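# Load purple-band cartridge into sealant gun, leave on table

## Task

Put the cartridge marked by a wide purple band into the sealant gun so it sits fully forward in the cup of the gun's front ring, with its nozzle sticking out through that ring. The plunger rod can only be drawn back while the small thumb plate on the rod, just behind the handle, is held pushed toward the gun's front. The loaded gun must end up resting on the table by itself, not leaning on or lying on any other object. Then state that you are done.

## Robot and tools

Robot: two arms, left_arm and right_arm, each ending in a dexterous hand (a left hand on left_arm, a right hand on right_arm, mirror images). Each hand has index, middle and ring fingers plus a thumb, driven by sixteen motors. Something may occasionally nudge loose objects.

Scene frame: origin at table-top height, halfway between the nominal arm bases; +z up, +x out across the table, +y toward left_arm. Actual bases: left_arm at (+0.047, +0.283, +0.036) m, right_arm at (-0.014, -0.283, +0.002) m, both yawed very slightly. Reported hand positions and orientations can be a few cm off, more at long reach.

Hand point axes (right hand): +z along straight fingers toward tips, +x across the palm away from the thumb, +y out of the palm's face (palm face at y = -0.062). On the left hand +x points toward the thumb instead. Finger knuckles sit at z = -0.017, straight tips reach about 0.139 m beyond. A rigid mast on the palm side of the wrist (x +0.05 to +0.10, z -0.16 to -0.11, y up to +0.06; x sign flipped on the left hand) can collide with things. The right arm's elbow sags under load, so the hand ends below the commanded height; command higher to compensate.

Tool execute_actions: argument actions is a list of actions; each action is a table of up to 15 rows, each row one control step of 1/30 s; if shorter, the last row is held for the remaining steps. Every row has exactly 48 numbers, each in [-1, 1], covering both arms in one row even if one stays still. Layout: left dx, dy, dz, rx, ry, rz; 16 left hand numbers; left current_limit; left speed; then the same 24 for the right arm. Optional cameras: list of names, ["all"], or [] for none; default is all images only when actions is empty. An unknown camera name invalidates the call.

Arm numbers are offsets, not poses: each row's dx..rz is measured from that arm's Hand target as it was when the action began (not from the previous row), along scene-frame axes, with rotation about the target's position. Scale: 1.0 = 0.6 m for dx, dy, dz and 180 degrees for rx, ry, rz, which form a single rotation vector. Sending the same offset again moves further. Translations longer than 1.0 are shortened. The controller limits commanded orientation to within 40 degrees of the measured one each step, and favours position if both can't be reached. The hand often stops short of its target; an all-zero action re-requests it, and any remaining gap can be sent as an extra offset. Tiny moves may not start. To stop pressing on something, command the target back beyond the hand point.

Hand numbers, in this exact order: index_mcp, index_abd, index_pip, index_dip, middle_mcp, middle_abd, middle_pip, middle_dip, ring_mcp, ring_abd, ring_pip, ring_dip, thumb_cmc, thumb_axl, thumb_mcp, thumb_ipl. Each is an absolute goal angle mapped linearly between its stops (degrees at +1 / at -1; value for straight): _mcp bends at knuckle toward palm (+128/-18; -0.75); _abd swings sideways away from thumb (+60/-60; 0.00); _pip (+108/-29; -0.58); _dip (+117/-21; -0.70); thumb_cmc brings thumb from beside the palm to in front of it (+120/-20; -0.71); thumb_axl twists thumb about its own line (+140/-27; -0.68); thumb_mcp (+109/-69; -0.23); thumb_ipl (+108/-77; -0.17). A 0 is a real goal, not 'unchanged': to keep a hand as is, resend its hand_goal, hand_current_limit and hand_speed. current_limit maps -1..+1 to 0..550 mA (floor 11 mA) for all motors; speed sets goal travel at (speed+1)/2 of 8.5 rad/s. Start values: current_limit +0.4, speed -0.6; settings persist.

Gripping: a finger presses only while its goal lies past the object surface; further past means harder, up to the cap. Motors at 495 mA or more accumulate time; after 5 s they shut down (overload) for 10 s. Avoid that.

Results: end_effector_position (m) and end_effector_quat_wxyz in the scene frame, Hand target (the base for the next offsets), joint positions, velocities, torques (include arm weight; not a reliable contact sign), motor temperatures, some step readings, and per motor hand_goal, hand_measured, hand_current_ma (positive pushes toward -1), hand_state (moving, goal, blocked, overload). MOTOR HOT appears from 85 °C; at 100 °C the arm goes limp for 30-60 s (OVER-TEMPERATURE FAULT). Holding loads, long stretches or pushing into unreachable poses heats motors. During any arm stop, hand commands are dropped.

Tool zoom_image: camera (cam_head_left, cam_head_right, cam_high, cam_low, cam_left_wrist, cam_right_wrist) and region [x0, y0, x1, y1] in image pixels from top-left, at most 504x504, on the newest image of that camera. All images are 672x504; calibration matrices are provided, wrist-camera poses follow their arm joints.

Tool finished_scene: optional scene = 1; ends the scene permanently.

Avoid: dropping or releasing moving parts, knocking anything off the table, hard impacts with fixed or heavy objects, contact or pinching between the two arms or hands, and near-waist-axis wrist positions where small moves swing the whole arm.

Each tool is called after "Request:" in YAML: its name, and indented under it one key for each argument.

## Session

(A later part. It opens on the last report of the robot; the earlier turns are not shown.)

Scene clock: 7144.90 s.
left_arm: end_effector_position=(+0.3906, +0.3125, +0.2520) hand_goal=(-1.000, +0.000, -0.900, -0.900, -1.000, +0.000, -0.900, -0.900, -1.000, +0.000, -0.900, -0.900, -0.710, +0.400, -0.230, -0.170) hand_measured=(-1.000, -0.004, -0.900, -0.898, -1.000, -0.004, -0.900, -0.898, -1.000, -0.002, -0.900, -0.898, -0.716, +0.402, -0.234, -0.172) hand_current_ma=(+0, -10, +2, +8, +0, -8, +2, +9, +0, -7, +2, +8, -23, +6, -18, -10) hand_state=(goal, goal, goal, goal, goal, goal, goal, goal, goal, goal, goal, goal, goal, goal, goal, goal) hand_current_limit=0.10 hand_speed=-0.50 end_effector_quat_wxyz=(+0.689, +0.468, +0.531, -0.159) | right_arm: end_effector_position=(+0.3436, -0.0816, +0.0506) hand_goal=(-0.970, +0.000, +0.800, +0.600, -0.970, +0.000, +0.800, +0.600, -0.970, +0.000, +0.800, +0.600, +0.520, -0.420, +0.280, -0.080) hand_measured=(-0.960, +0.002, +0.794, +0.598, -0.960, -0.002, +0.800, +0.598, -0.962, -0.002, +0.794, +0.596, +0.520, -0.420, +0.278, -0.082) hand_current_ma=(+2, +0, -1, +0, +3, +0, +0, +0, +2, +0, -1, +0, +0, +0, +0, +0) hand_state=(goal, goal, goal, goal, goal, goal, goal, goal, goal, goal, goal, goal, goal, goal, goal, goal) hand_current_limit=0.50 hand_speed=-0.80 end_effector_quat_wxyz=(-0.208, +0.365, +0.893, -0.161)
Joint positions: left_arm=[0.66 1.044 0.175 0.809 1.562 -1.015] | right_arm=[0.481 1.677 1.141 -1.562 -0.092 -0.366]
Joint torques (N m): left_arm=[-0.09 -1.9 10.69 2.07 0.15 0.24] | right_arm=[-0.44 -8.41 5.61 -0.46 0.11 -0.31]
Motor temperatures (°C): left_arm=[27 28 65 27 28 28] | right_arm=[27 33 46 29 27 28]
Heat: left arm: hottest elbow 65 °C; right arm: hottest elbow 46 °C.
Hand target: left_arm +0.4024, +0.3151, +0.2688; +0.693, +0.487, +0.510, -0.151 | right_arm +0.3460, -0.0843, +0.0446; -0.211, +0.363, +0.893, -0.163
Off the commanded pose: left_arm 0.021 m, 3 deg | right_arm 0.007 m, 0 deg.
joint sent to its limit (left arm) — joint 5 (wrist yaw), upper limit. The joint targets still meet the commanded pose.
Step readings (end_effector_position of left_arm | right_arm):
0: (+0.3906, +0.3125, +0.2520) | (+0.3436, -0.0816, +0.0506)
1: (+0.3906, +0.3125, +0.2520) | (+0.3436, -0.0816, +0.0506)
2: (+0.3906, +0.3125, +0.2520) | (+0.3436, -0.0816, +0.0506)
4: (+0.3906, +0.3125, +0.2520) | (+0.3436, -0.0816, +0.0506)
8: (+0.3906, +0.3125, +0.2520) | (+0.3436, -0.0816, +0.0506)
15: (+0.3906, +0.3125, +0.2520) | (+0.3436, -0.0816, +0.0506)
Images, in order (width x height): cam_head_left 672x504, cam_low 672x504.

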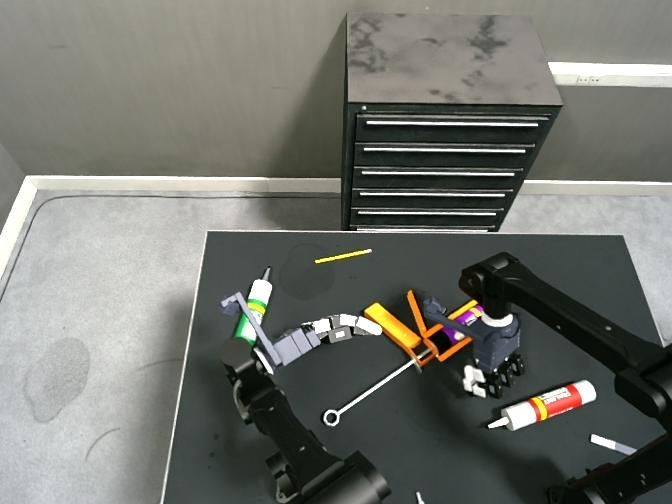

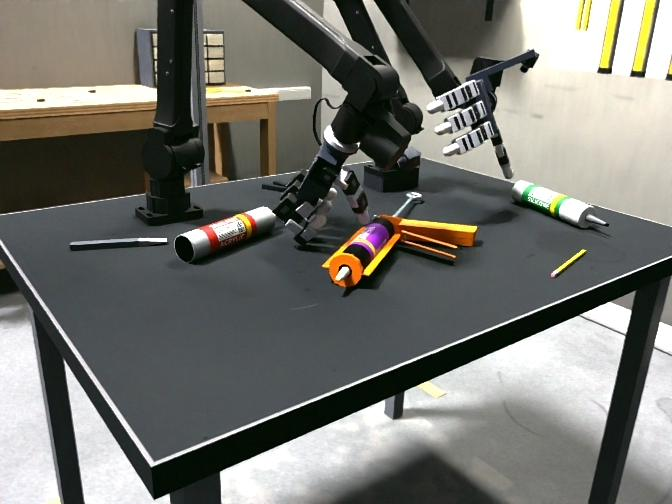

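Request:
execute_actions:
  actions:
    - [[0,0,0,0,0,0,-1,0,-0.9,-0.9,-1,0,-0.9,-0.9,-1,0,-0.9,-0.9,-0.71,0.4,-0.23,-0.17,0.1,-0.5,0.0,0.0,0.045,0,0,0,-0.97,0,0.8,0.6,-0.97,0,0.8,0.6,-0.97,0,0.8,0.6,0.52,-0.42,0.2,-0.08,0.5,-0.6]]
    - [[0,0,0,0,0,0,-1,0,-0.9,-0.9,-1,0,-0.9,-0.9,-1,0,-0.9,-0.9,-0.71,0.4,-0.23,-0.17,0.1,-0.5,0.024,0.017,0,0,0,0,-0.97,0,0.8,0.6,-0.97,0,0.8,0.6,-0.97,0,0.8,0.6,0.52,-0.42,0.2,-0.08,0.5,-0.6]]
  cameras: ["cam_high","cam_head_left","cam_low"]

Request:
zoom_image:
  camera: "cam_low"
  region: [320, 160, 420, 260]

Scene clock: 7156.33 s.
left_arm: end_effector_position=(+0.3906, +0.3125, +0.2520) hand_goal=(-1.000, +0.000, -0.900, -0.900, -1.000, +0.000, -0.900, -0.900, -1.000, +0.000, -0.900, -0.900, -0.710, +0.400, -0.230, -0.170) hand_measured=(-1.000, -0.004, -0.900, -0.898, -1.000, -0.004, -0.900, -0.898, -1.000, -0.002, -0.900, -0.898, -0.716, +0.402, -0.234, -0.172) hand_current_ma=(+0, -10, +2, +8, +0, -8, +2, +9, +0, -7, +2, +8, -23, +6, -18, -10) hand_state=(goal, goal, goal, goal, goal, goal, goal, goal, goal, goal, goal, goal, goal, goal, goal, goal) hand_current_limit=0.10 hand_speed=-0.50 end_effector_quat_wxyz=(+0.689, +0.468, +0.531, -0.159) | right_arm: end_effector_position=(+0.3511, -0.0780, +0.0675) hand_goal=(-0.970, +0.000, +0.800, +0.600, -0.970, +0.000, +0.800, +0.600, -0.970, +0.000, +0.800, +0.600, +0.520, -0.420, +0.200, -0.080) hand_measured=(-0.960, +0.002, +0.794, +0.598, -0.960, -0.002, +0.800, +0.598, -0.962, -0.002, +0.794, +0.596, +0.520, -0.420, +0.204, -0.082) hand_current_ma=(+2, +0, -1, +0, +3, +0, +0, +0, +2, +0, -1, +0, +0, +0, +1, +0) hand_state=(goal, goal, goal, goal, goal, goal, goal, goal, goal, goal, goal, goal, goal, goal, goal, goal) hand_current_limit=0.50 hand_speed=-0.60 end_effector_quat_wxyz=(-0.212, +0.365, +0.891, -0.165)
Joint positions: left_arm=[0.66 1.044 0.175 0.809 1.562 -1.015] | right_arm=[0.481 1.681 1.196 -1.623 -0.092 -0.366]
Joint torques (N m): left_arm=[-0.15 -1.85 10.66 1.96 0.12 0.24] | right_arm=[0.09 -8.64 8.25 -1.25 -0.03 -0.25]
Motor temperatures (°C): left_arm=[27 28 65 27 28 28] | right_arm=[27 33 46 29 27 28]
Heat: left arm: hottest elbow 65 °C; right arm: hottest elbow 46 °C.
Hand target: left_arm +0.4024, +0.3151, +0.2688; +0.693, +0.487, +0.510, -0.151 | right_arm +0.3605, -0.0740, +0.0716; -0.211, +0.363, +0.893, -0.163
Off the commanded pose: left_arm 0.021 m, 3 deg | right_arm 0.011 m, 0 deg.
joint sent to its limit (left arm) — joint 5 (wrist yaw), upper limit. The joint targets still meet the commanded pose.
Step readings (end_effector_position of left_arm | right_arm):
0: (+0.3906, +0.3125, +0.2520) | (+0.3436, -0.0816, +0.0506)
1: (+0.3906, +0.3125, +0.2520) | (+0.3436, -0.0816, +0.0506)
2: (+0.3906, +0.3125, +0.2520) | (+0.3434, -0.0817, +0.0507)
4: (+0.3906, +0.3125, +0.2520) | (+0.3410, -0.0829, +0.0512)
8: (+0.3906, +0.3125, +0.2520) | (+0.3348, -0.0859, +0.0527)
15: (+0.3906, +0.3125, +0.2520) | (+0.3329, -0.0868, +0.0545)
16: (+0.3906, +0.3125, +0.2520) | (+0.3330, -0.0868, +0.0546)
17: (+0.3906, +0.3125, +0.2520) | (+0.3334, -0.0866, +0.0554)
19: (+0.3906, +0.3125, +0.2520) | (+0.3363, -0.0852, +0.0584)
23: (+0.3906, +0.3125, +0.2520) | (+0.3483, -0.0794, +0.0675)
30: (+0.3906, +0.3125, +0.2520) | (+0.3514, -0.0779, +0.0691)
Images, in order (width x height): cam_head_left 672x504, cam_high 672x504, cam_low 672x504.

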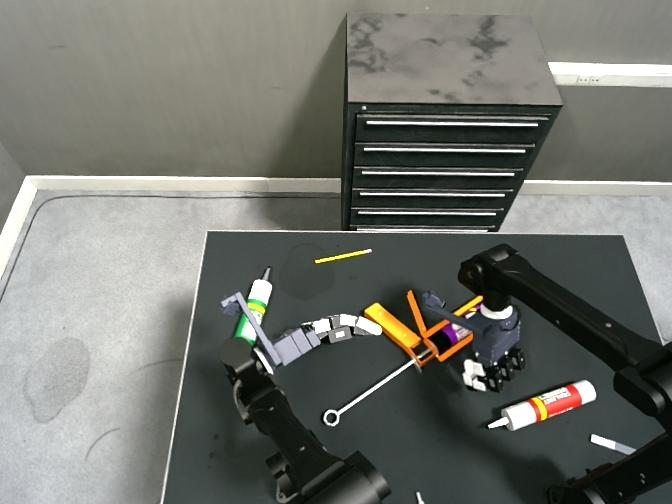

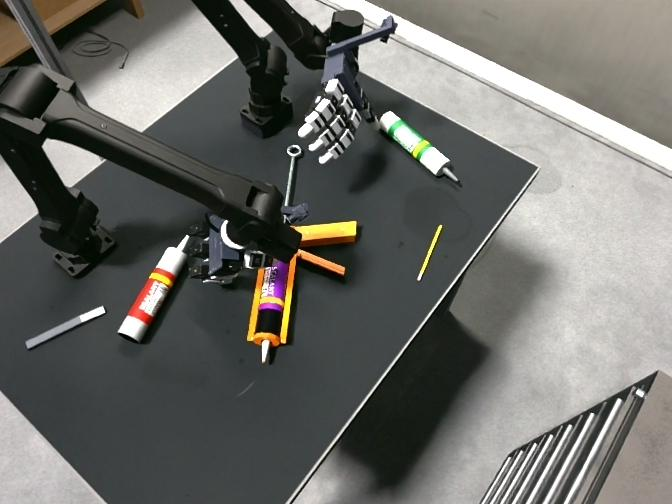

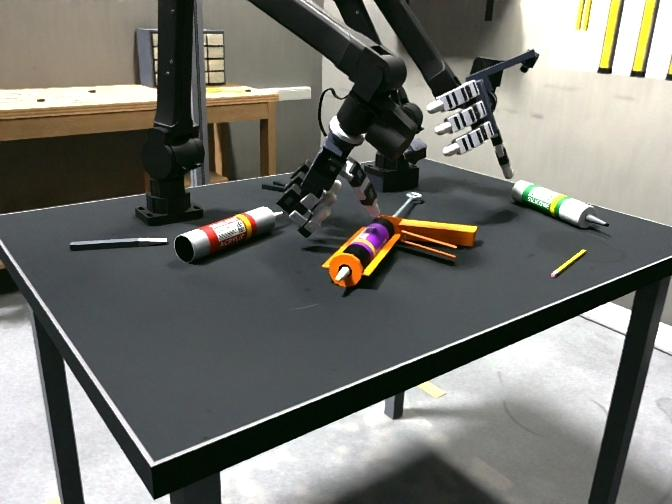

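Scaled by 5.040 from the camera's 672x504 image, which has a finer 960x720 frame.

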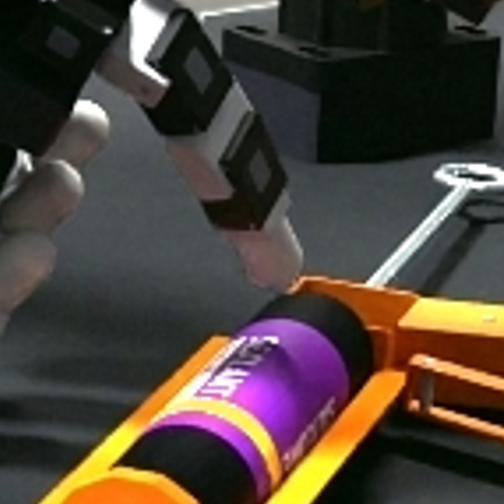

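Request:
execute_actions:
  actions:
    - [[0,0,0,0,0,0,-1,0,-0.9,-0.9,-1,0,-0.9,-0.9,-1,0,-0.9,-0.9,-0.71,0.4,-0.23,-0.17,0.1,-0.5,0.005,-0.017,-0.03,0,0,0,-0.97,0,0.8,0.6,-0.97,0,0.8,0.6,-0.97,0,0.8,0.6,0.52,-0.42,0.2,-0.08,0.5,-0.6]]
  cameras: ["cam_high","cam_low"]

Request:
zoom_image:
  camera: "cam_low"
  region: [320, 160, 420, 260]

Scene clock: 7162.43 s.
left_arm: end_effector_position=(+0.3906, +0.3125, +0.2520) hand_goal=(-1.000, +0.000, -0.900, -0.900, -1.000, +0.000, -0.900, -0.900, -1.000, +0.000, -0.900, -0.900, -0.710, +0.400, -0.230, -0.170) hand_measured=(-1.000, -0.004, -0.900, -0.898, -1.000, -0.004, -0.900, -0.898, -1.000, -0.002, -0.900, -0.898, -0.716, +0.402, -0.234, -0.172) hand_current_ma=(+0, -10, +2, +8, +0, -8, +2, +9, +0, -7, +2, +8, -23, +6, -18, -10) hand_state=(goal, goal, goal, goal, goal, goal, goal, goal, goal, goal, goal, goal, goal, goal, goal, goal) hand_current_limit=0.10 hand_speed=-0.50 end_effector_quat_wxyz=(+0.689, +0.468, +0.531, -0.159) | right_arm: end_effector_position=(+0.3590, -0.0829, +0.0581) hand_goal=(-0.970, +0.000, +0.800, +0.600, -0.970, +0.000, +0.800, +0.600, -0.970, +0.000, +0.800, +0.600, +0.520, -0.420, +0.200, -0.080) hand_measured=(-0.960, +0.002, +0.794, +0.598, -0.960, -0.002, +0.800, +0.598, -0.962, -0.002, +0.794, +0.596, +0.520, -0.420, +0.204, -0.082) hand_current_ma=(+2, +0, -1, +0, +3, +0, +0, +0, +2, +0, -1, +0, +0, +0, +1, +0) hand_state=(goal, goal, goal, goal, goal, goal, goal, goal, goal, goal, goal, goal, goal, goal, goal, goal) hand_current_limit=0.50 hand_speed=-0.60 end_effector_quat_wxyz=(-0.210, +0.366, +0.892, -0.164)
Joint positions: left_arm=[0.66 1.044 0.175 0.809 1.562 -1.015] | right_arm=[0.463 1.702 1.196 -1.599 -0.083 -0.38]
Joint torques (N m): left_arm=[-0.15 -1.9 10.71 2.17 0.11 0.25] | right_arm=[-0.38 -8.76 6.12 -0.46 0.1 -0.31]
Motor temperatures (°C): left_arm=[27 28 65 27 28 28] | right_arm=[27 33 47 29 27 28]
Heat: left arm: hottest elbow 65 °C; right arm: hottest elbow 47 °C.
Hand target: left_arm +0.4024, +0.3151, +0.2688; +0.693, +0.487, +0.510, -0.151 | right_arm +0.3634, -0.0842, +0.0537; -0.211, +0.363, +0.893, -0.163
Off the commanded pose: left_arm 0.021 m, 3 deg | right_arm 0.006 m, 0 deg.
joint sent to its limit (left arm) — joint 5 (wrist yaw), upper limit. The joint targets still meet the commanded pose.
Step readings (end_effector_position of left_arm | right_arm):
0: (+0.3906, +0.3125, +0.2520) | (+0.3511, -0.0780, +0.0675)
1: (+0.3906, +0.3125, +0.2520) | (+0.3511, -0.0780, +0.0675)
2: (+0.3906, +0.3125, +0.2520) | (+0.3511, -0.0780, +0.0673)
4: (+0.3906, +0.3125, +0.2520) | (+0.3526, -0.0795, +0.0660)
8: (+0.3906, +0.3125, +0.2520) | (+0.3565, -0.0809, +0.0612)
15: (+0.3906, +0.3125, +0.2520) | (+0.3589, -0.0829, +0.0582)
Images, in order (width x height): cam_high 672x504, cam_low 672x504.

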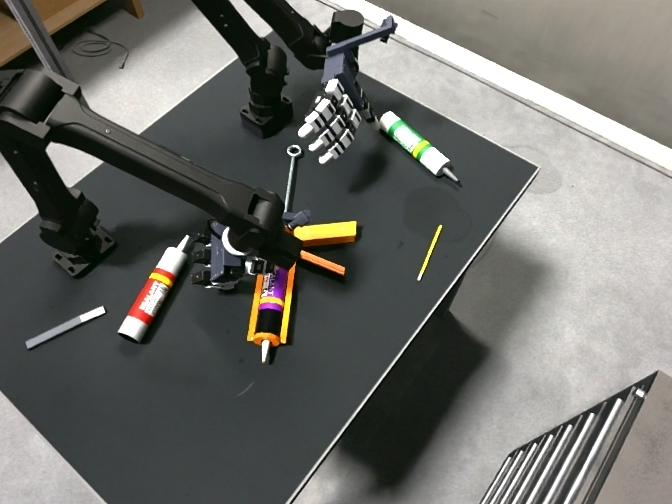

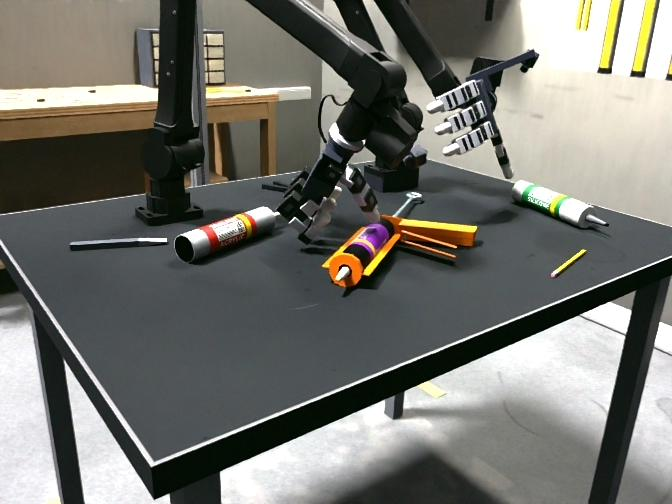

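Scaled by 5.040 from the camera's 672x504 image, which has a finer 960x720 frame.

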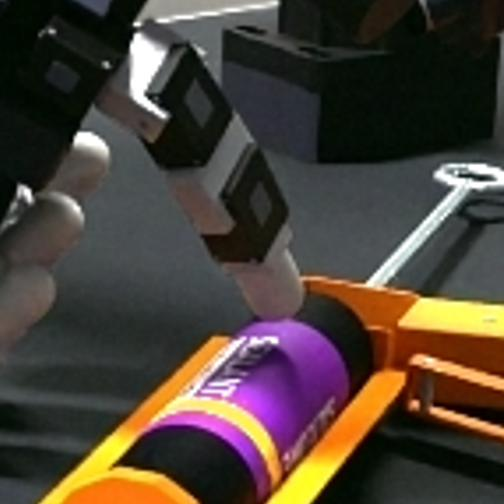

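Request:
execute_actions:
  actions:
    - [[0,0,0,0,0,0,-1,0,-0.9,-0.9,-1,0,-0.9,-0.9,-1,0,-0.9,-0.9,-0.71,0.4,-0.23,-0.17,0.1,-0.5,0.003,0.002,-0.022,0,0,0,-0.97,0,0.8,0.6,-0.97,0,0.8,0.6,-0.97,0,0.8,0.6,0.52,-0.42,0.2,-0.08,0.5,-0.6]]
    - [[0,0,0,0,0,0,-1,0,-0.9,-0.9,-1,0,-0.9,-0.9,-1,0,-0.9,-0.9,-0.71,0.4,-0.23,-0.17,0.1,-0.5,0.0194,-0.0271,0,0,0,0,-0.97,0,0.8,0.6,-0.97,0,0.8,0.6,-0.97,0,0.8,0.6,0.52,-0.42,0.2,-0.08,0.5,-0.6]]
  cameras: ["cam_high","cam_low"]

Request:
zoom_image:
  camera: "cam_low"
  region: [320, 160, 420, 260]

Request:
zoom_image:
  camera: "cam_high"
  region: [230, 310, 300, 380]

Scene clock: 7170.53 s.
left_arm: end_effector_position=(+0.3906, +0.3125, +0.2520) hand_goal=(-1.000, +0.000, -0.900, -0.900, -1.000, +0.000, -0.900, -0.900, -1.000, +0.000, -0.900, -0.900, -0.710, +0.400, -0.230, -0.170) hand_measured=(-1.000, -0.004, -0.900, -0.898, -1.000, -0.004, -0.900, -0.898, -1.000, -0.002, -0.900, -0.898, -0.716, +0.402, -0.234, -0.172) hand_current_ma=(+0, -10, +2, +8, +0, -8, +2, +9, +0, -7, +2, +8, -23, +6, -18, -10) hand_state=(goal, goal, goal, goal, goal, goal, goal, goal, goal, goal, goal, goal, goal, goal, goal, goal) hand_current_limit=0.10 hand_speed=-0.50 end_effector_quat_wxyz=(+0.689, +0.468, +0.531, -0.159) | right_arm: end_effector_position=(+0.3705, -0.0974, +0.0461) hand_goal=(-0.970, +0.000, +0.800, +0.600, -0.970, +0.000, +0.800, +0.600, -0.970, +0.000, +0.800, +0.600, +0.520, -0.420, +0.200, -0.080) hand_measured=(-0.960, +0.002, +0.794, +0.598, -0.960, -0.002, +0.800, +0.598, -0.962, -0.002, +0.794, +0.596, +0.530, -0.412, +0.196, -0.082) hand_current_ma=(+2, +0, -1, +0, +3, +0, +0, +0, +2, +0, -1, +0, +2, +3, -1, +0) hand_state=(goal, goal, goal, goal, goal, goal, goal, goal, goal, goal, goal, goal, goal, goal, goal, goal) hand_current_limit=0.50 hand_speed=-0.60 end_effector_quat_wxyz=(-0.209, +0.363, +0.894, -0.160)
Joint positions: left_arm=[0.66 1.044 0.175 0.809 1.562 -1.015] | right_arm=[0.421 1.725 1.192 -1.568 -0.063 -0.423]
Joint torques (N m): left_arm=[-0.21 -1.73 10.63 2.17 0.11 0.21] | right_arm=[-0.5 -8.47 6.67 -0.68 0.19 -0.26]
Motor temperatures (°C): left_arm=[27 28 65 27 28 28] | right_arm=[27 33 47 29 27 28]
Heat: left arm: hottest elbow 65 °C; right arm: hottest elbow 47 °C.
Hand target: left_arm +0.4024, +0.3151, +0.2688; +0.693, +0.487, +0.510, -0.151 | right_arm +0.3768, -0.0993, +0.0404; -0.211, +0.363, +0.893, -0.163
Off the commanded pose: left_arm 0.021 m, 3 deg | right_arm 0.009 m, 0 deg.
joint sent to its limit (left arm) — joint 5 (wrist yaw), upper limit. The joint targets still meet the commanded pose.
Step readings (end_effector_position of left_arm | right_arm):
0: (+0.3906, +0.3125, +0.2520) | (+0.3590, -0.0829, +0.0582)
1: (+0.3906, +0.3125, +0.2520) | (+0.3591, -0.0828, +0.0581)
2: (+0.3906, +0.3125, +0.2520) | (+0.3595, -0.0827, +0.0579)
4: (+0.3906, +0.3125, +0.2520) | (+0.3616, -0.0817, +0.0563)
8: (+0.3906, +0.3125, +0.2520) | (+0.3637, -0.0807, +0.0505)
15: (+0.3906, +0.3125, +0.2520) | (+0.3631, -0.0812, +0.0470)
16: (+0.3906, +0.3125, +0.2520) | (+0.3631, -0.0812, +0.0470)
17: (+0.3906, +0.3125, +0.2520) | (+0.3636, -0.0823, +0.0469)
19: (+0.3906, +0.3125, +0.2520) | (+0.3650, -0.0853, +0.0469)
23: (+0.3906, +0.3125, +0.2520) | (+0.3686, -0.0931, +0.0463)
30: (+0.3906, +0.3125, +0.2520) | (+0.3704, -0.0972, +0.0461)
Images, in order (width x height): cam_high 672x504, cam_low 672x504.

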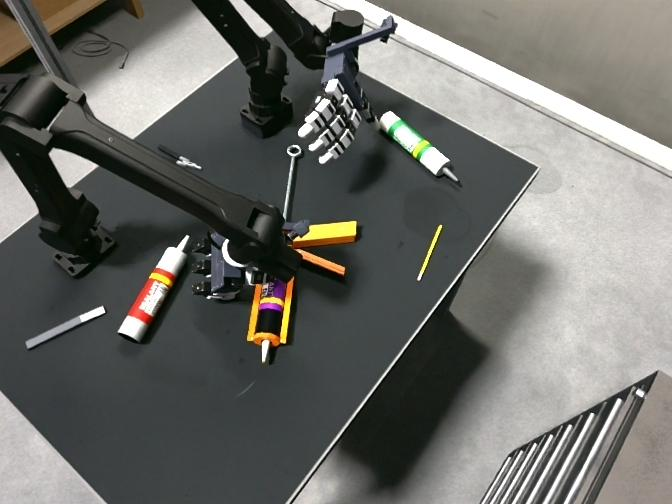

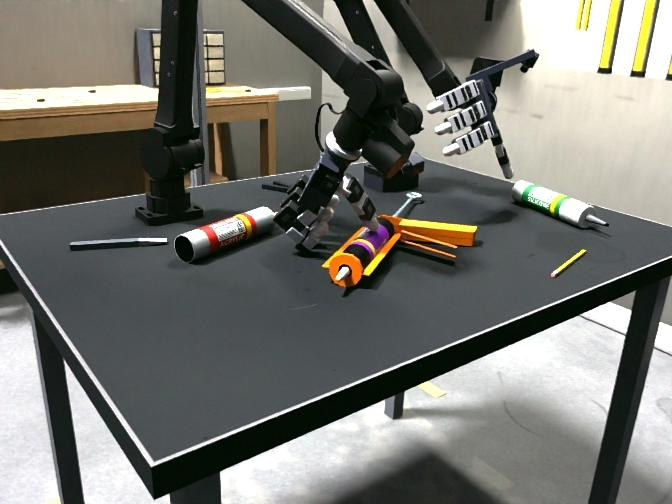

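Scaled by 5.040 from the camera's 672x504 image, which has a finer 960x720 frame.

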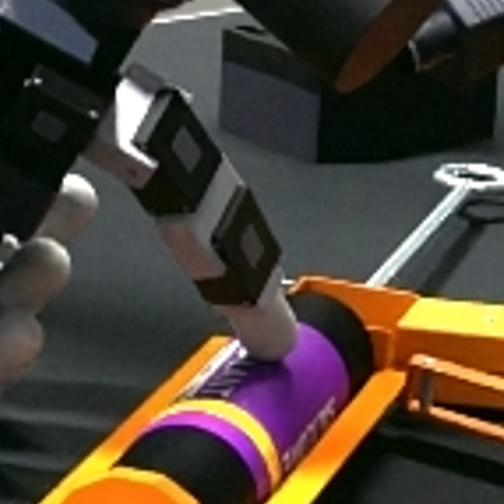

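Scaled by 7.200 from the camera's 672x504 image, which has a finer 960x720 frame.

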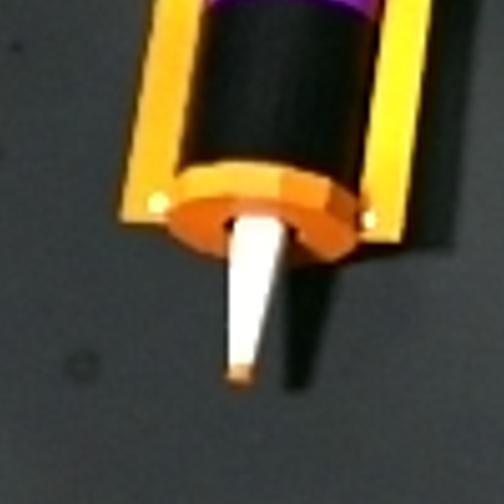

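Request:
execute_actions:
  actions:
    - [[0,0,0,0,0,0,-1,0,-0.9,-0.9,-1,0,-0.9,-0.9,-1,0,-0.9,-0.9,-0.71,0.4,-0.23,-0.17,0.1,-0.5,0,0,0.08,0,0,0,-0.97,0,0.8,0.6,-0.97,0,0.8,0.6,-0.97,0,0.8,0.6,0.52,-0.42,0.2,-0.08,0.5,-0.6]]
    - [[0,0,0,0,0,0,-1,0,-0.9,-0.9,-1,0,-0.9,-0.9,-1,0,-0.9,-0.9,-0.71,0.4,-0.23,-0.17,0.1,-0.5,-0.06,-0.08,0.1,0,0,0,-0.97,0,0.8,0.6,-0.97,0,0.8,0.6,-0.97,0,0.8,0.6,0.52,-0.42,0.2,-0.08,0.5,-0.6]]
    - [[0,0,0,0,0,0,-1,0,-0.9,-0.9,-1,0,-0.9,-0.9,-1,0,-0.9,-0.9,-0.71,0.4,-0.23,-0.17,0.1,-0.5,-0.06,-0.08,0.1,0,0,0,-0.97,0,0.8,0.6,-0.97,0,0.8,0.6,-0.97,0,0.8,0.6,0.52,-0.42,0.2,-0.08,0.5,-0.6]]
  cameras: ["cam_high","cam_head_left","cam_head_right","cam_low"]

Request:
zoom_image:
  camera: "cam_head_left"
  region: [390, 270, 530, 410]

Request:
zoom_image:
  camera: "cam_head_right"
  region: [390, 270, 530, 410]

Request:
zoom_image:
  camera: "cam_high"
  region: [230, 220, 370, 360]

Scene clock: 7188.97 s.
left_arm: end_effector_position=(+0.3906, +0.3125, +0.2520) hand_goal=(-1.000, +0.000, -0.900, -0.900, -1.000, +0.000, -0.900, -0.900, -1.000, +0.000, -0.900, -0.900, -0.710, +0.400, -0.230, -0.170) hand_measured=(-1.000, -0.004, -0.900, -0.898, -1.000, -0.004, -0.900, -0.898, -1.000, -0.002, -0.900, -0.898, -0.716, +0.402, -0.234, -0.172) hand_current_ma=(+0, -10, +2, +8, +0, -8, +2, +9, +0, -7, +2, +8, -23, +6, -18, -10) hand_state=(goal, goal, goal, goal, goal, goal, goal, goal, goal, goal, goal, goal, goal, goal, goal, goal) hand_current_limit=0.10 hand_speed=-0.50 end_effector_quat_wxyz=(+0.689, +0.468, +0.531, -0.159) | right_arm: end_effector_position=(+0.3052, -0.1920, +0.2064) hand_goal=(-0.970, +0.000, +0.800, +0.600, -0.970, +0.000, +0.800, +0.600, -0.970, +0.000, +0.800, +0.600, +0.520, -0.420, +0.200, -0.080) hand_measured=(-0.964, +0.002, +0.794, +0.598, -0.964, -0.002, +0.800, +0.598, -0.964, -0.002, +0.794, +0.596, +0.520, -0.420, +0.200, -0.082) hand_current_ma=(+1, +0, -1, +0, +1, +0, +0, +0, +1, +0, -1, +0, +0, +0, +0, +0) hand_state=(goal, goal, goal, goal, goal, goal, goal, goal, goal, goal, goal, goal, goal, goal, goal, goal) hand_current_limit=0.50 hand_speed=-0.60 end_effector_quat_wxyz=(-0.081, +0.374, +0.922, -0.060)
Joint positions: left_arm=[0.66 1.044 0.175 0.809 1.562 -1.015] | right_arm=[0.225 1.124 1.025 -1.673 0.01 -0.602]
Joint torques (N m): left_arm=[-0.09 -1.61 10.78 2.07 0.12 0.26] | right_arm=[-0.56 -4.07 7.39 -0.25 0.18 -0.29]
Motor temperatures (°C): left_arm=[27 28 65 27 28 28] | right_arm=[27 33 46 29 27 28]
Heat: left arm: hottest elbow 65 °C; right arm: hottest elbow 46 °C.
Hand target: left_arm +0.4024, +0.3151, +0.2688; +0.693, +0.487, +0.510, -0.151 | right_arm +0.3048, -0.1953, +0.2084; -0.211, +0.363, +0.893, -0.163
Off the commanded pose: left_arm 0.021 m, 3 deg | right_arm 0.004 m, 19 deg.
joint sent to its limit (left arm) — joint 5 (wrist yaw), upper limit. The joint targets still meet the commanded pose.
joint sent to its limit (right arm) — joint 4 (wrist pitch), lower limit. The joint targets are off in orientation, not in position.
Step readings (end_effector_position of left_arm | right_arm):
0: (+0.3906, +0.3125, +0.2520) | (+0.3705, -0.0974, +0.0461)
1: (+0.3906, +0.3125, +0.2520) | (+0.3705, -0.0974, +0.0461)
2: (+0.3906, +0.3125, +0.2520) | (+0.3699, -0.0977, +0.0466)
4: (+0.3906, +0.3125, +0.2520) | (+0.3662, -0.0994, +0.0502)
8: (+0.3906, +0.3125, +0.2520) | (+0.3620, -0.1012, +0.0604)
15: (+0.3906, +0.3125, +0.2520) | (+0.3644, -0.1002, +0.0725)
16: (+0.3906, +0.3125, +0.2520) | (+0.3644, -0.1004, +0.0730)
17: (+0.3906, +0.3125, +0.2520) | (+0.3646, -0.1027, +0.0745)
19: (+0.3906, +0.3125, +0.2520) | (+0.3586, -0.1103, +0.0820)
23: (+0.3906, +0.3125, +0.2520) | (+0.3479, -0.1321, +0.1156)
30: (+0.3906, +0.3125, +0.2520) | (+0.3465, -0.1449, +0.1509)
31: (+0.3906, +0.3125, +0.2520) | (+0.3452, -0.1451, +0.1500)
32: (+0.3906, +0.3125, +0.2520) | (+0.3430, -0.1476, +0.1489)
34: (+0.3906, +0.3125, +0.2520) | (+0.3316, -0.1565, +0.1497)
38: (+0.3906, +0.3125, +0.2520) | (+0.3160, -0.1802, +0.1752)
45: (+0.3906, +0.3125, +0.2520) | (+0.3094, -0.1926, +0.2107)
Images, in order (width x height): cam_head_left 672x504, cam_head_right 672x504, cam_high 672x504, cam_low 672x504.

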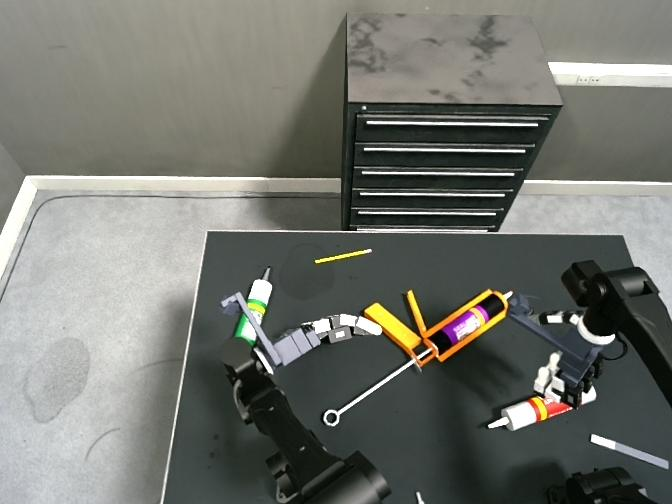

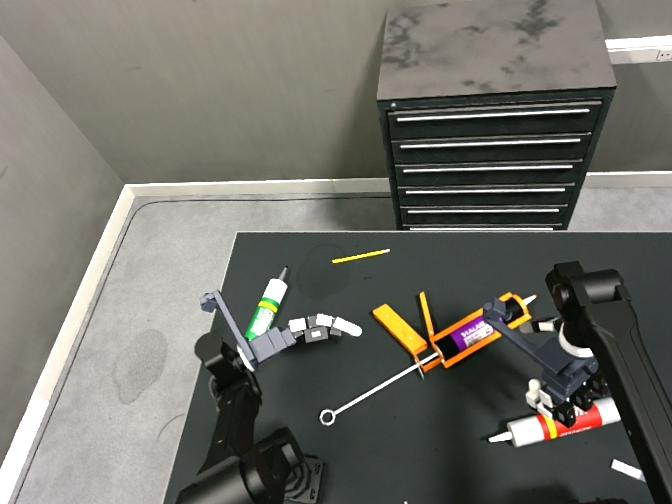

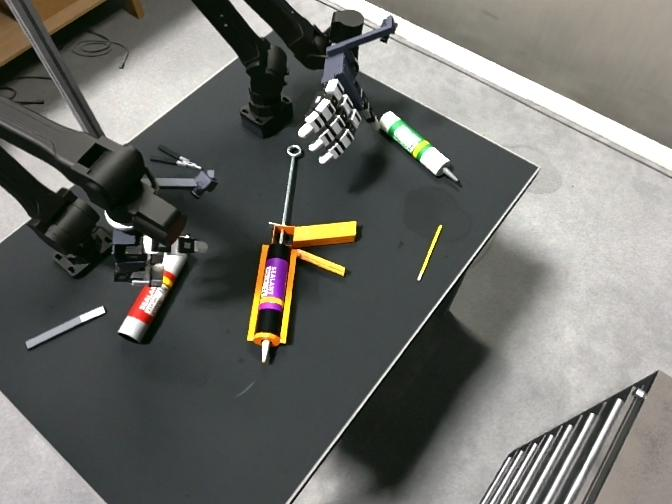

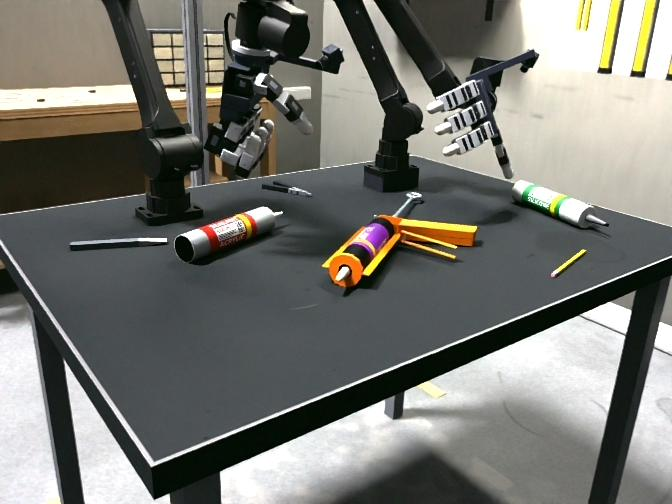

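Scaled by 3.600 from the camera's 672x504 image, which has a finer 960x720 frame.

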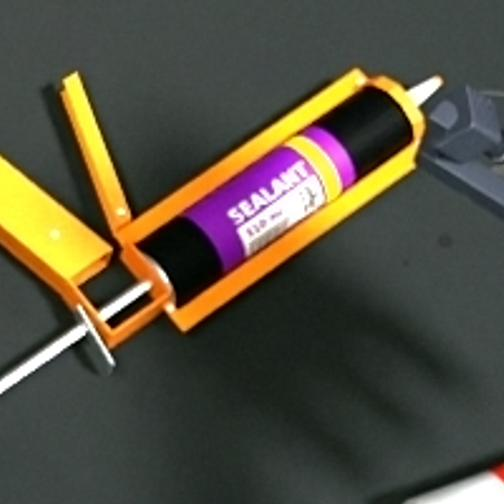

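Scaled by 3.600 from the camera's 672x504 image, which has a finer 960x720 frame.

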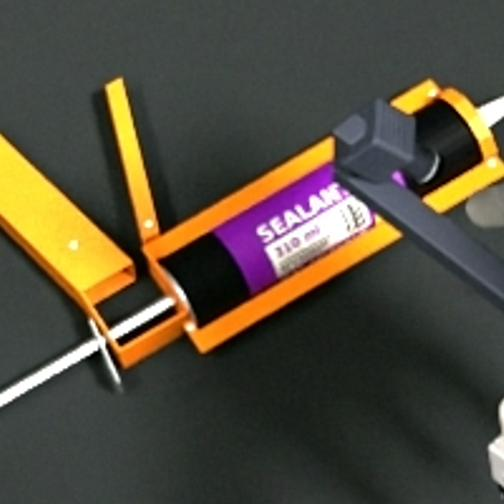

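Scaled by 3.600 from the camera's 672x504 image, which has a finer 960x720 frame.

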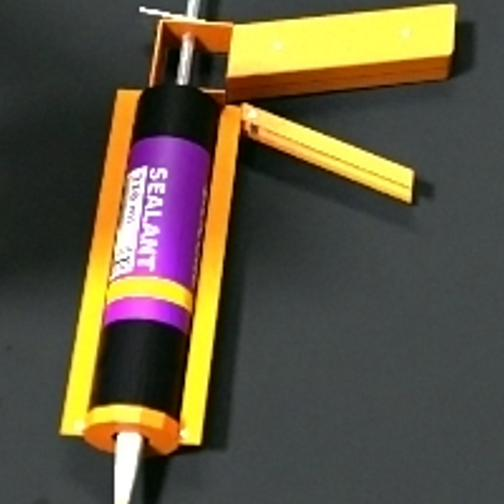

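Request:
zoom_image:
  camera: "cam_low"
  region: [320, 200, 400, 300]

Request:
zoom_image:
  camera: "cam_head_left"
  region: [470, 275, 530, 335]

Request:
zoom_image:
  camera: "cam_head_left"
  region: [400, 320, 470, 380]

Scaled by 5.040 from the camera's 672x504 image, which has a finer 960x720 frame.

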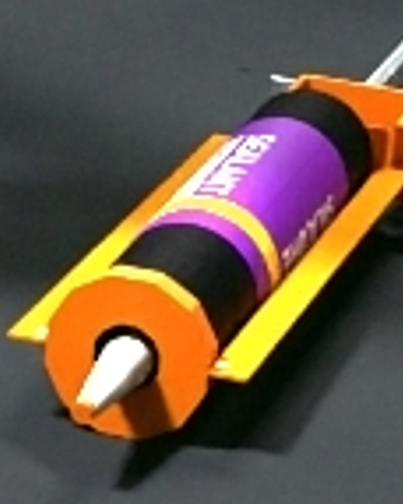

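Scaled by 8.400 from the camera's 672x504 image, which has a finer 960x720 frame.

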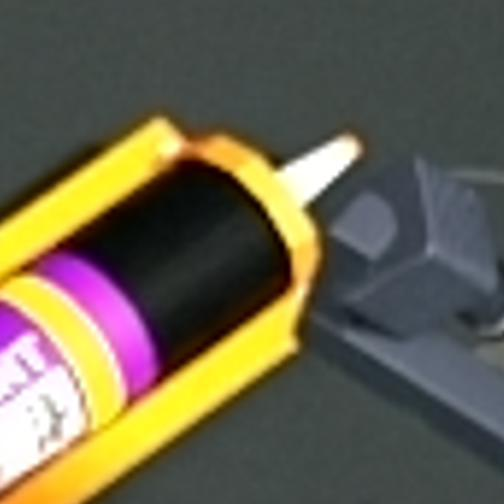

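Scaled by 7.200 from the camera's 672x504 image, which has a finer 960x720 frame.

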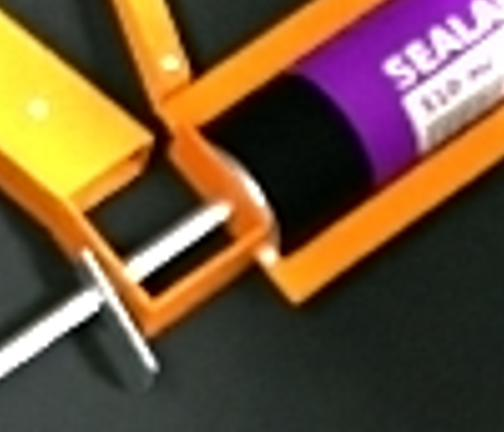

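Request:
execute_actions:
  actions:
    - [[0,0,0.083,0,0,0,-1,0,-0.9,-0.9,-1,0,-0.9,-0.9,-1,0,-0.9,-0.9,-0.71,0.4,-0.23,-0.17,0.1,-0.5,0,0,0,0,0,0,-0.97,0,0.8,0.6,-0.97,0,0.8,0.6,-0.97,0,0.8,0.6,0.52,-0.42,0.2,-0.08,0.5,-0.6]]
    - [[-0.053,0.2,0,0,0,0.111,-1,0,-0.9,-0.9,-1,0,-0.9,-0.9,-1,0,-0.9,-0.9,-0.71,0.4,-0.23,-0.17,0.1,-0.5,0,0,0,0,0,0,-0.97,0,0.8,0.6,-0.97,0,0.8,0.6,-0.97,0,0.8,0.6,0.52,-0.42,0.2,-0.08,0.5,-0.6]]
    - [[-0.119,0.168,0,0,0,0.111,-1,0,-0.9,-0.9,-1,0,-0.9,-0.9,-1,0,-0.9,-0.9,-0.71,0.4,-0.23,-0.17,0.1,-0.5,0,0,0,0,0,0,-0.97,0,0.8,0.6,-0.97,0,0.8,0.6,-0.97,0,0.8,0.6,0.52,-0.42,0.2,-0.08,0.5,-0.6]]
    - [[-0.1675,0.1177,0,0,0,0.111,-1,0,-0.9,-0.9,-1,0,-0.9,-0.9,-1,0,-0.9,-0.9,-0.71,0.4,-0.23,-0.17,0.1,-0.5,0,0,0,0,0,0,-0.97,0,0.8,0.6,-0.97,0,0.8,0.6,-0.97,0,0.8,0.6,0.52,-0.42,0.2,-0.08,0.5,-0.6]]
  cameras: ["cam_head_left","cam_low"]

Scene clock: 7355.73 s.
left_arm: end_effector_position=(+0.2039, +0.5928, +0.3024) hand_goal=(-1.000, +0.000, -0.900, -0.900, -1.000, +0.000, -0.900, -0.900, -1.000, +0.000, -0.900, -0.900, -0.710, +0.400, -0.230, -0.170) hand_measured=(-1.000, -0.004, -0.900, -0.898, -1.000, -0.004, -0.900, -0.898, -1.000, -0.002, -0.900, -0.898, -0.716, +0.402, -0.234, -0.172) hand_current_ma=(+0, -10, +2, +8, +0, -8, +2, +9, +0, -7, +1, +8, -23, +6, -18, -10) hand_state=(goal, goal, goal, goal, goal, goal, goal, goal, goal, goal, goal, goal, goal, goal, goal, goal) hand_current_limit=0.10 hand_speed=-0.50 end_effector_quat_wxyz=(+0.677, +0.161, +0.688, +0.204) | right_arm: end_effector_position=(+0.3049, -0.1921, +0.2064) hand_goal=(-0.970, +0.000, +0.800, +0.600, -0.970, +0.000, +0.800, +0.600, -0.970, +0.000, +0.800, +0.600, +0.520, -0.420, +0.200, -0.080) hand_measured=(-0.964, +0.002, +0.794, +0.598, -0.964, -0.002, +0.800, +0.598, -0.964, -0.002, +0.794, +0.596, +0.520, -0.420, +0.200, -0.082) hand_current_ma=(+1, +0, -1, +0, +1, +0, +0, +0, +1, +0, -1, +0, +0, +0, +0, +0) hand_state=(goal, goal, goal, goal, goal, goal, goal, goal, goal, goal, goal, goal, goal, goal, goal, goal) hand_current_limit=0.50 hand_speed=-0.60 end_effector_quat_wxyz=(-0.081, +0.370, +0.923, -0.060)
Joint positions: left_arm=[1.672 0.895 0.239 0.765 1.561 -1.158] | right_arm=[0.223 1.124 1.025 -1.673 0.013 -0.612]
Joint torques (N m): left_arm=[2.14 -1.26 12.16 1.72 -0.08 0.05] | right_arm=[-0.5 -4.01 7.43 -0.25 0.18 -0.29]
Motor temperatures (°C): left_arm=[27 28 64 27 28 28] | right_arm=[27 31 47 28 27 28]
Heat: left arm: hottest elbow 64 °C; right arm: hottest elbow 47 °C.
Hand target: left_arm +0.1987, +0.6065, +0.3186; +0.676, +0.167, +0.685, +0.215 | right_arm +0.3049, -0.1954, +0.2084; -0.211, +0.363, +0.893, -0.163
Off the commanded pose: left_arm 0.022 m, 1 deg | right_arm 0.004 m, 19 deg.
joint sent to its limit (left arm) — joint 5 (wrist yaw), upper limit. The joint targets still meet the commanded pose.
joint sent to its limit (right arm) — joint 4 (wrist pitch), lower limit. The joint targets are off in orientation, not in position.
Step readings (end_effector_position of left_arm | right_arm):
0: (+0.3906, +0.3125, +0.2520) | (+0.3052, -0.1919, +0.2064)
1: (+0.3907, +0.3125, +0.2522) | (+0.3052, -0.1919, +0.2064)
2: (+0.3911, +0.3128, +0.2533) | (+0.3052, -0.1921, +0.2064)
4: (+0.3916, +0.3131, +0.2611) | (+0.3052, -0.1922, +0.2064)
8: (+0.3905, +0.3124, +0.2950) | (+0.3051, -0.1922, +0.2064)
15: (+0.3923, +0.3136, +0.3054) | (+0.3050, -0.1922, +0.2064)
16: (+0.3924, +0.3138, +0.3050) | (+0.3050, -0.1922, +0.2064)
17: (+0.3928, +0.3193, +0.3049) | (+0.3050, -0.1922, +0.2064)
19: (+0.3915, +0.3437, +0.3050) | (+0.3050, -0.1921, +0.2064)
23: (+0.3759, +0.4027, +0.3056) | (+0.3050, -0.1921, +0.2064)
30: (+0.3660, +0.4196, +0.3041) | (+0.3049, -0.1921, +0.2064)
31: (+0.3657, +0.4207, +0.3039) | (+0.3049, -0.1921, +0.2064)
32: (+0.3637, +0.4274, +0.3040) | (+0.3049, -0.1921, +0.2064)
34: (+0.3525, +0.4553, +0.3050) | (+0.3049, -0.1921, +0.2064)
38: (+0.3162, +0.5073, +0.3064) | (+0.3049, -0.1921, +0.2064)
45: (+0.3003, +0.5201, +0.3040) | (+0.3049, -0.1921, +0.2064)
46: (+0.2997, +0.5211, +0.3037) | (+0.3049, -0.1921, +0.2064)
47: (+0.2954, +0.5269, +0.3038) | (+0.3049, -0.1921, +0.2064)
49: (+0.2754, +0.5493, +0.3051) | (+0.3049, -0.1921, +0.2064)
53: (+0.2241, +0.5856, +0.3064) | (+0.3049, -0.1921, +0.2064)
60: (+0.2049, +0.5921, +0.3036) | (+0.3049, -0.1921, +0.2064)
Images, in order (width x height): cam_head_left 672x504, cam_low 672x504.

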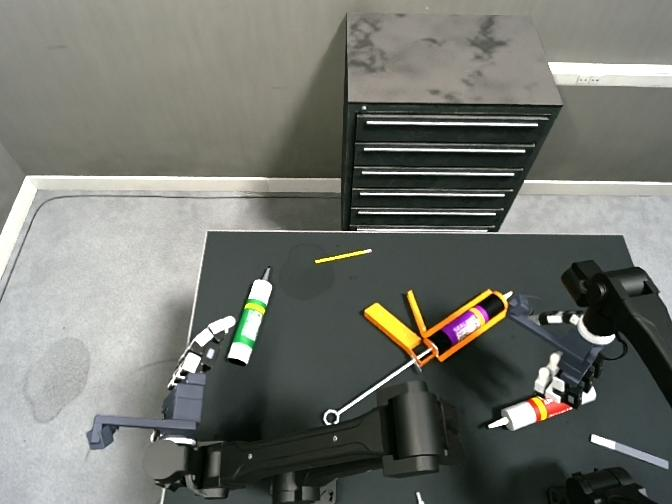

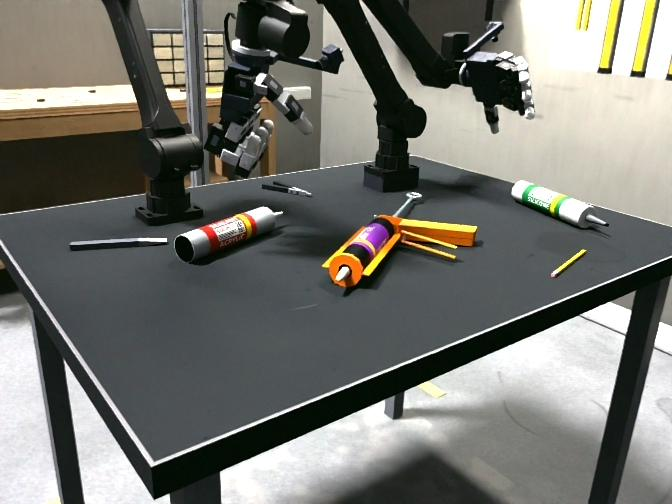

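Request:
execute_actions:
  actions:
    - [[0.1675,-0.1177,0,0,0,-0.111,-1,0,-0.9,-0.9,-1,0,-0.9,-0.9,-1,0,-0.9,-0.9,-0.71,0.4,-0.23,-0.17,0.1,-0.5,0,0,0,0,0,0,-0.97,0,0.8,0.6,-0.97,0,0.8,0.6,-0.97,0,0.8,0.6,0.52,-0.42,0.2,-0.08,0.5,-0.6]]
  cameras: ["cam_head_left","cam_head_right"]

Scene clock: 7401.00 s.
left_arm: end_effector_position=(+0.2921, +0.5295, +0.3011) hand_goal=(-1.000, +0.000, -0.900, -0.900, -1.000, +0.000, -0.900, -0.900, -1.000, +0.000, -0.900, -0.900, -0.710, +0.400, -0.230, -0.170) hand_measured=(-1.000, -0.004, -0.900, -0.898, -1.000, -0.004, -0.900, -0.898, -1.000, -0.002, -0.900, -0.898, -0.716, +0.402, -0.234, -0.172) hand_current_ma=(+0, -10, +2, +8, +0, -8, +2, +9, +0, -7, +1, +8, -23, +6, -18, -10) hand_state=(goal, goal, goal, goal, goal, goal, goal, goal, goal, goal, goal, goal, goal, goal, goal, goal) hand_current_limit=0.10 hand_speed=-0.50 end_effector_quat_wxyz=(+0.702, +0.262, +0.656, +0.091) | right_arm: end_effector_position=(+0.3049, -0.1921, +0.2064) hand_goal=(-0.970, +0.000, +0.800, +0.600, -0.970, +0.000, +0.800, +0.600, -0.970, +0.000, +0.800, +0.600, +0.520, -0.420, +0.200, -0.080) hand_measured=(-0.964, +0.002, +0.794, +0.598, -0.964, -0.002, +0.800, +0.598, -0.964, -0.002, +0.794, +0.596, +0.520, -0.420, +0.200, -0.082) hand_current_ma=(+1, +0, -1, +0, +1, +0, +0, +0, +1, +0, -1, +0, +0, +0, +0, +0) hand_state=(goal, goal, goal, goal, goal, goal, goal, goal, goal, goal, goal, goal, goal, goal, goal, goal) hand_current_limit=0.50 hand_speed=-0.60 end_effector_quat_wxyz=(-0.081, +0.370, +0.923, -0.060)
Joint positions: left_arm=[1.359 0.895 0.239 0.765 1.562 -1.17] | right_arm=[0.223 1.124 1.025 -1.673 0.013 -0.612]
Joint torques (N m): left_arm=[-0.5 -1.26 12.04 1.63 -0.07 0.14] | right_arm=[-0.5 -4.07 7.45 -0.27 0.19 -0.29]
Motor temperatures (°C): left_arm=[27 28 61 27 28 28] | right_arm=[27 31 47 28 27 28]
Heat: left arm: hottest elbow 61 °C; right arm: hottest elbow 47 °C.
Hand target: left_arm +0.2992, +0.5357, +0.3186; +0.703, +0.283, +0.645, +0.095 | right_arm +0.3049, -0.1954, +0.2084; -0.211, +0.363, +0.893, -0.163
Off the commanded pose: left_arm 0.020 m, 3 deg | right_arm 0.004 m, 19 deg.
joint sent to its limit (left arm) — joint 5 (wrist yaw), upper limit. The joint targets still meet the commanded pose.
joint sent to its limit (right arm) — joint 4 (wrist pitch), lower limit. The joint targets are off in orientation, not in position.
Step readings (end_effector_position of left_arm | right_arm):
0: (+0.2040, +0.5927, +0.3024) | (+0.3049, -0.1921, +0.2064)
1: (+0.2040, +0.5927, +0.3024) | (+0.3049, -0.1921, +0.2064)
2: (+0.2066, +0.5914, +0.3025) | (+0.3049, -0.1921, +0.2064)
4: (+0.2242, +0.5811, +0.3043) | (+0.3049, -0.1921, +0.2064)
8: (+0.2697, +0.5433, +0.3125) | (+0.3049, -0.1921, +0.2064)
15: (+0.2902, +0.5288, +0.3054) | (+0.3049, -0.1921, +0.2064)
Images, in order (width x height): cam_head_left 672x504, cam_head_right 672x504.

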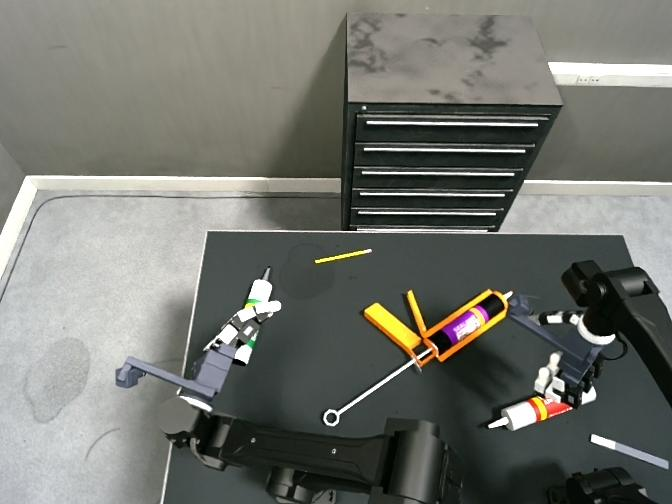

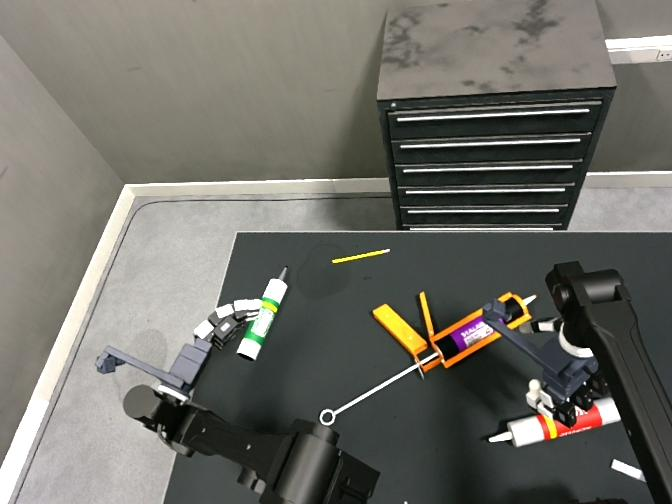

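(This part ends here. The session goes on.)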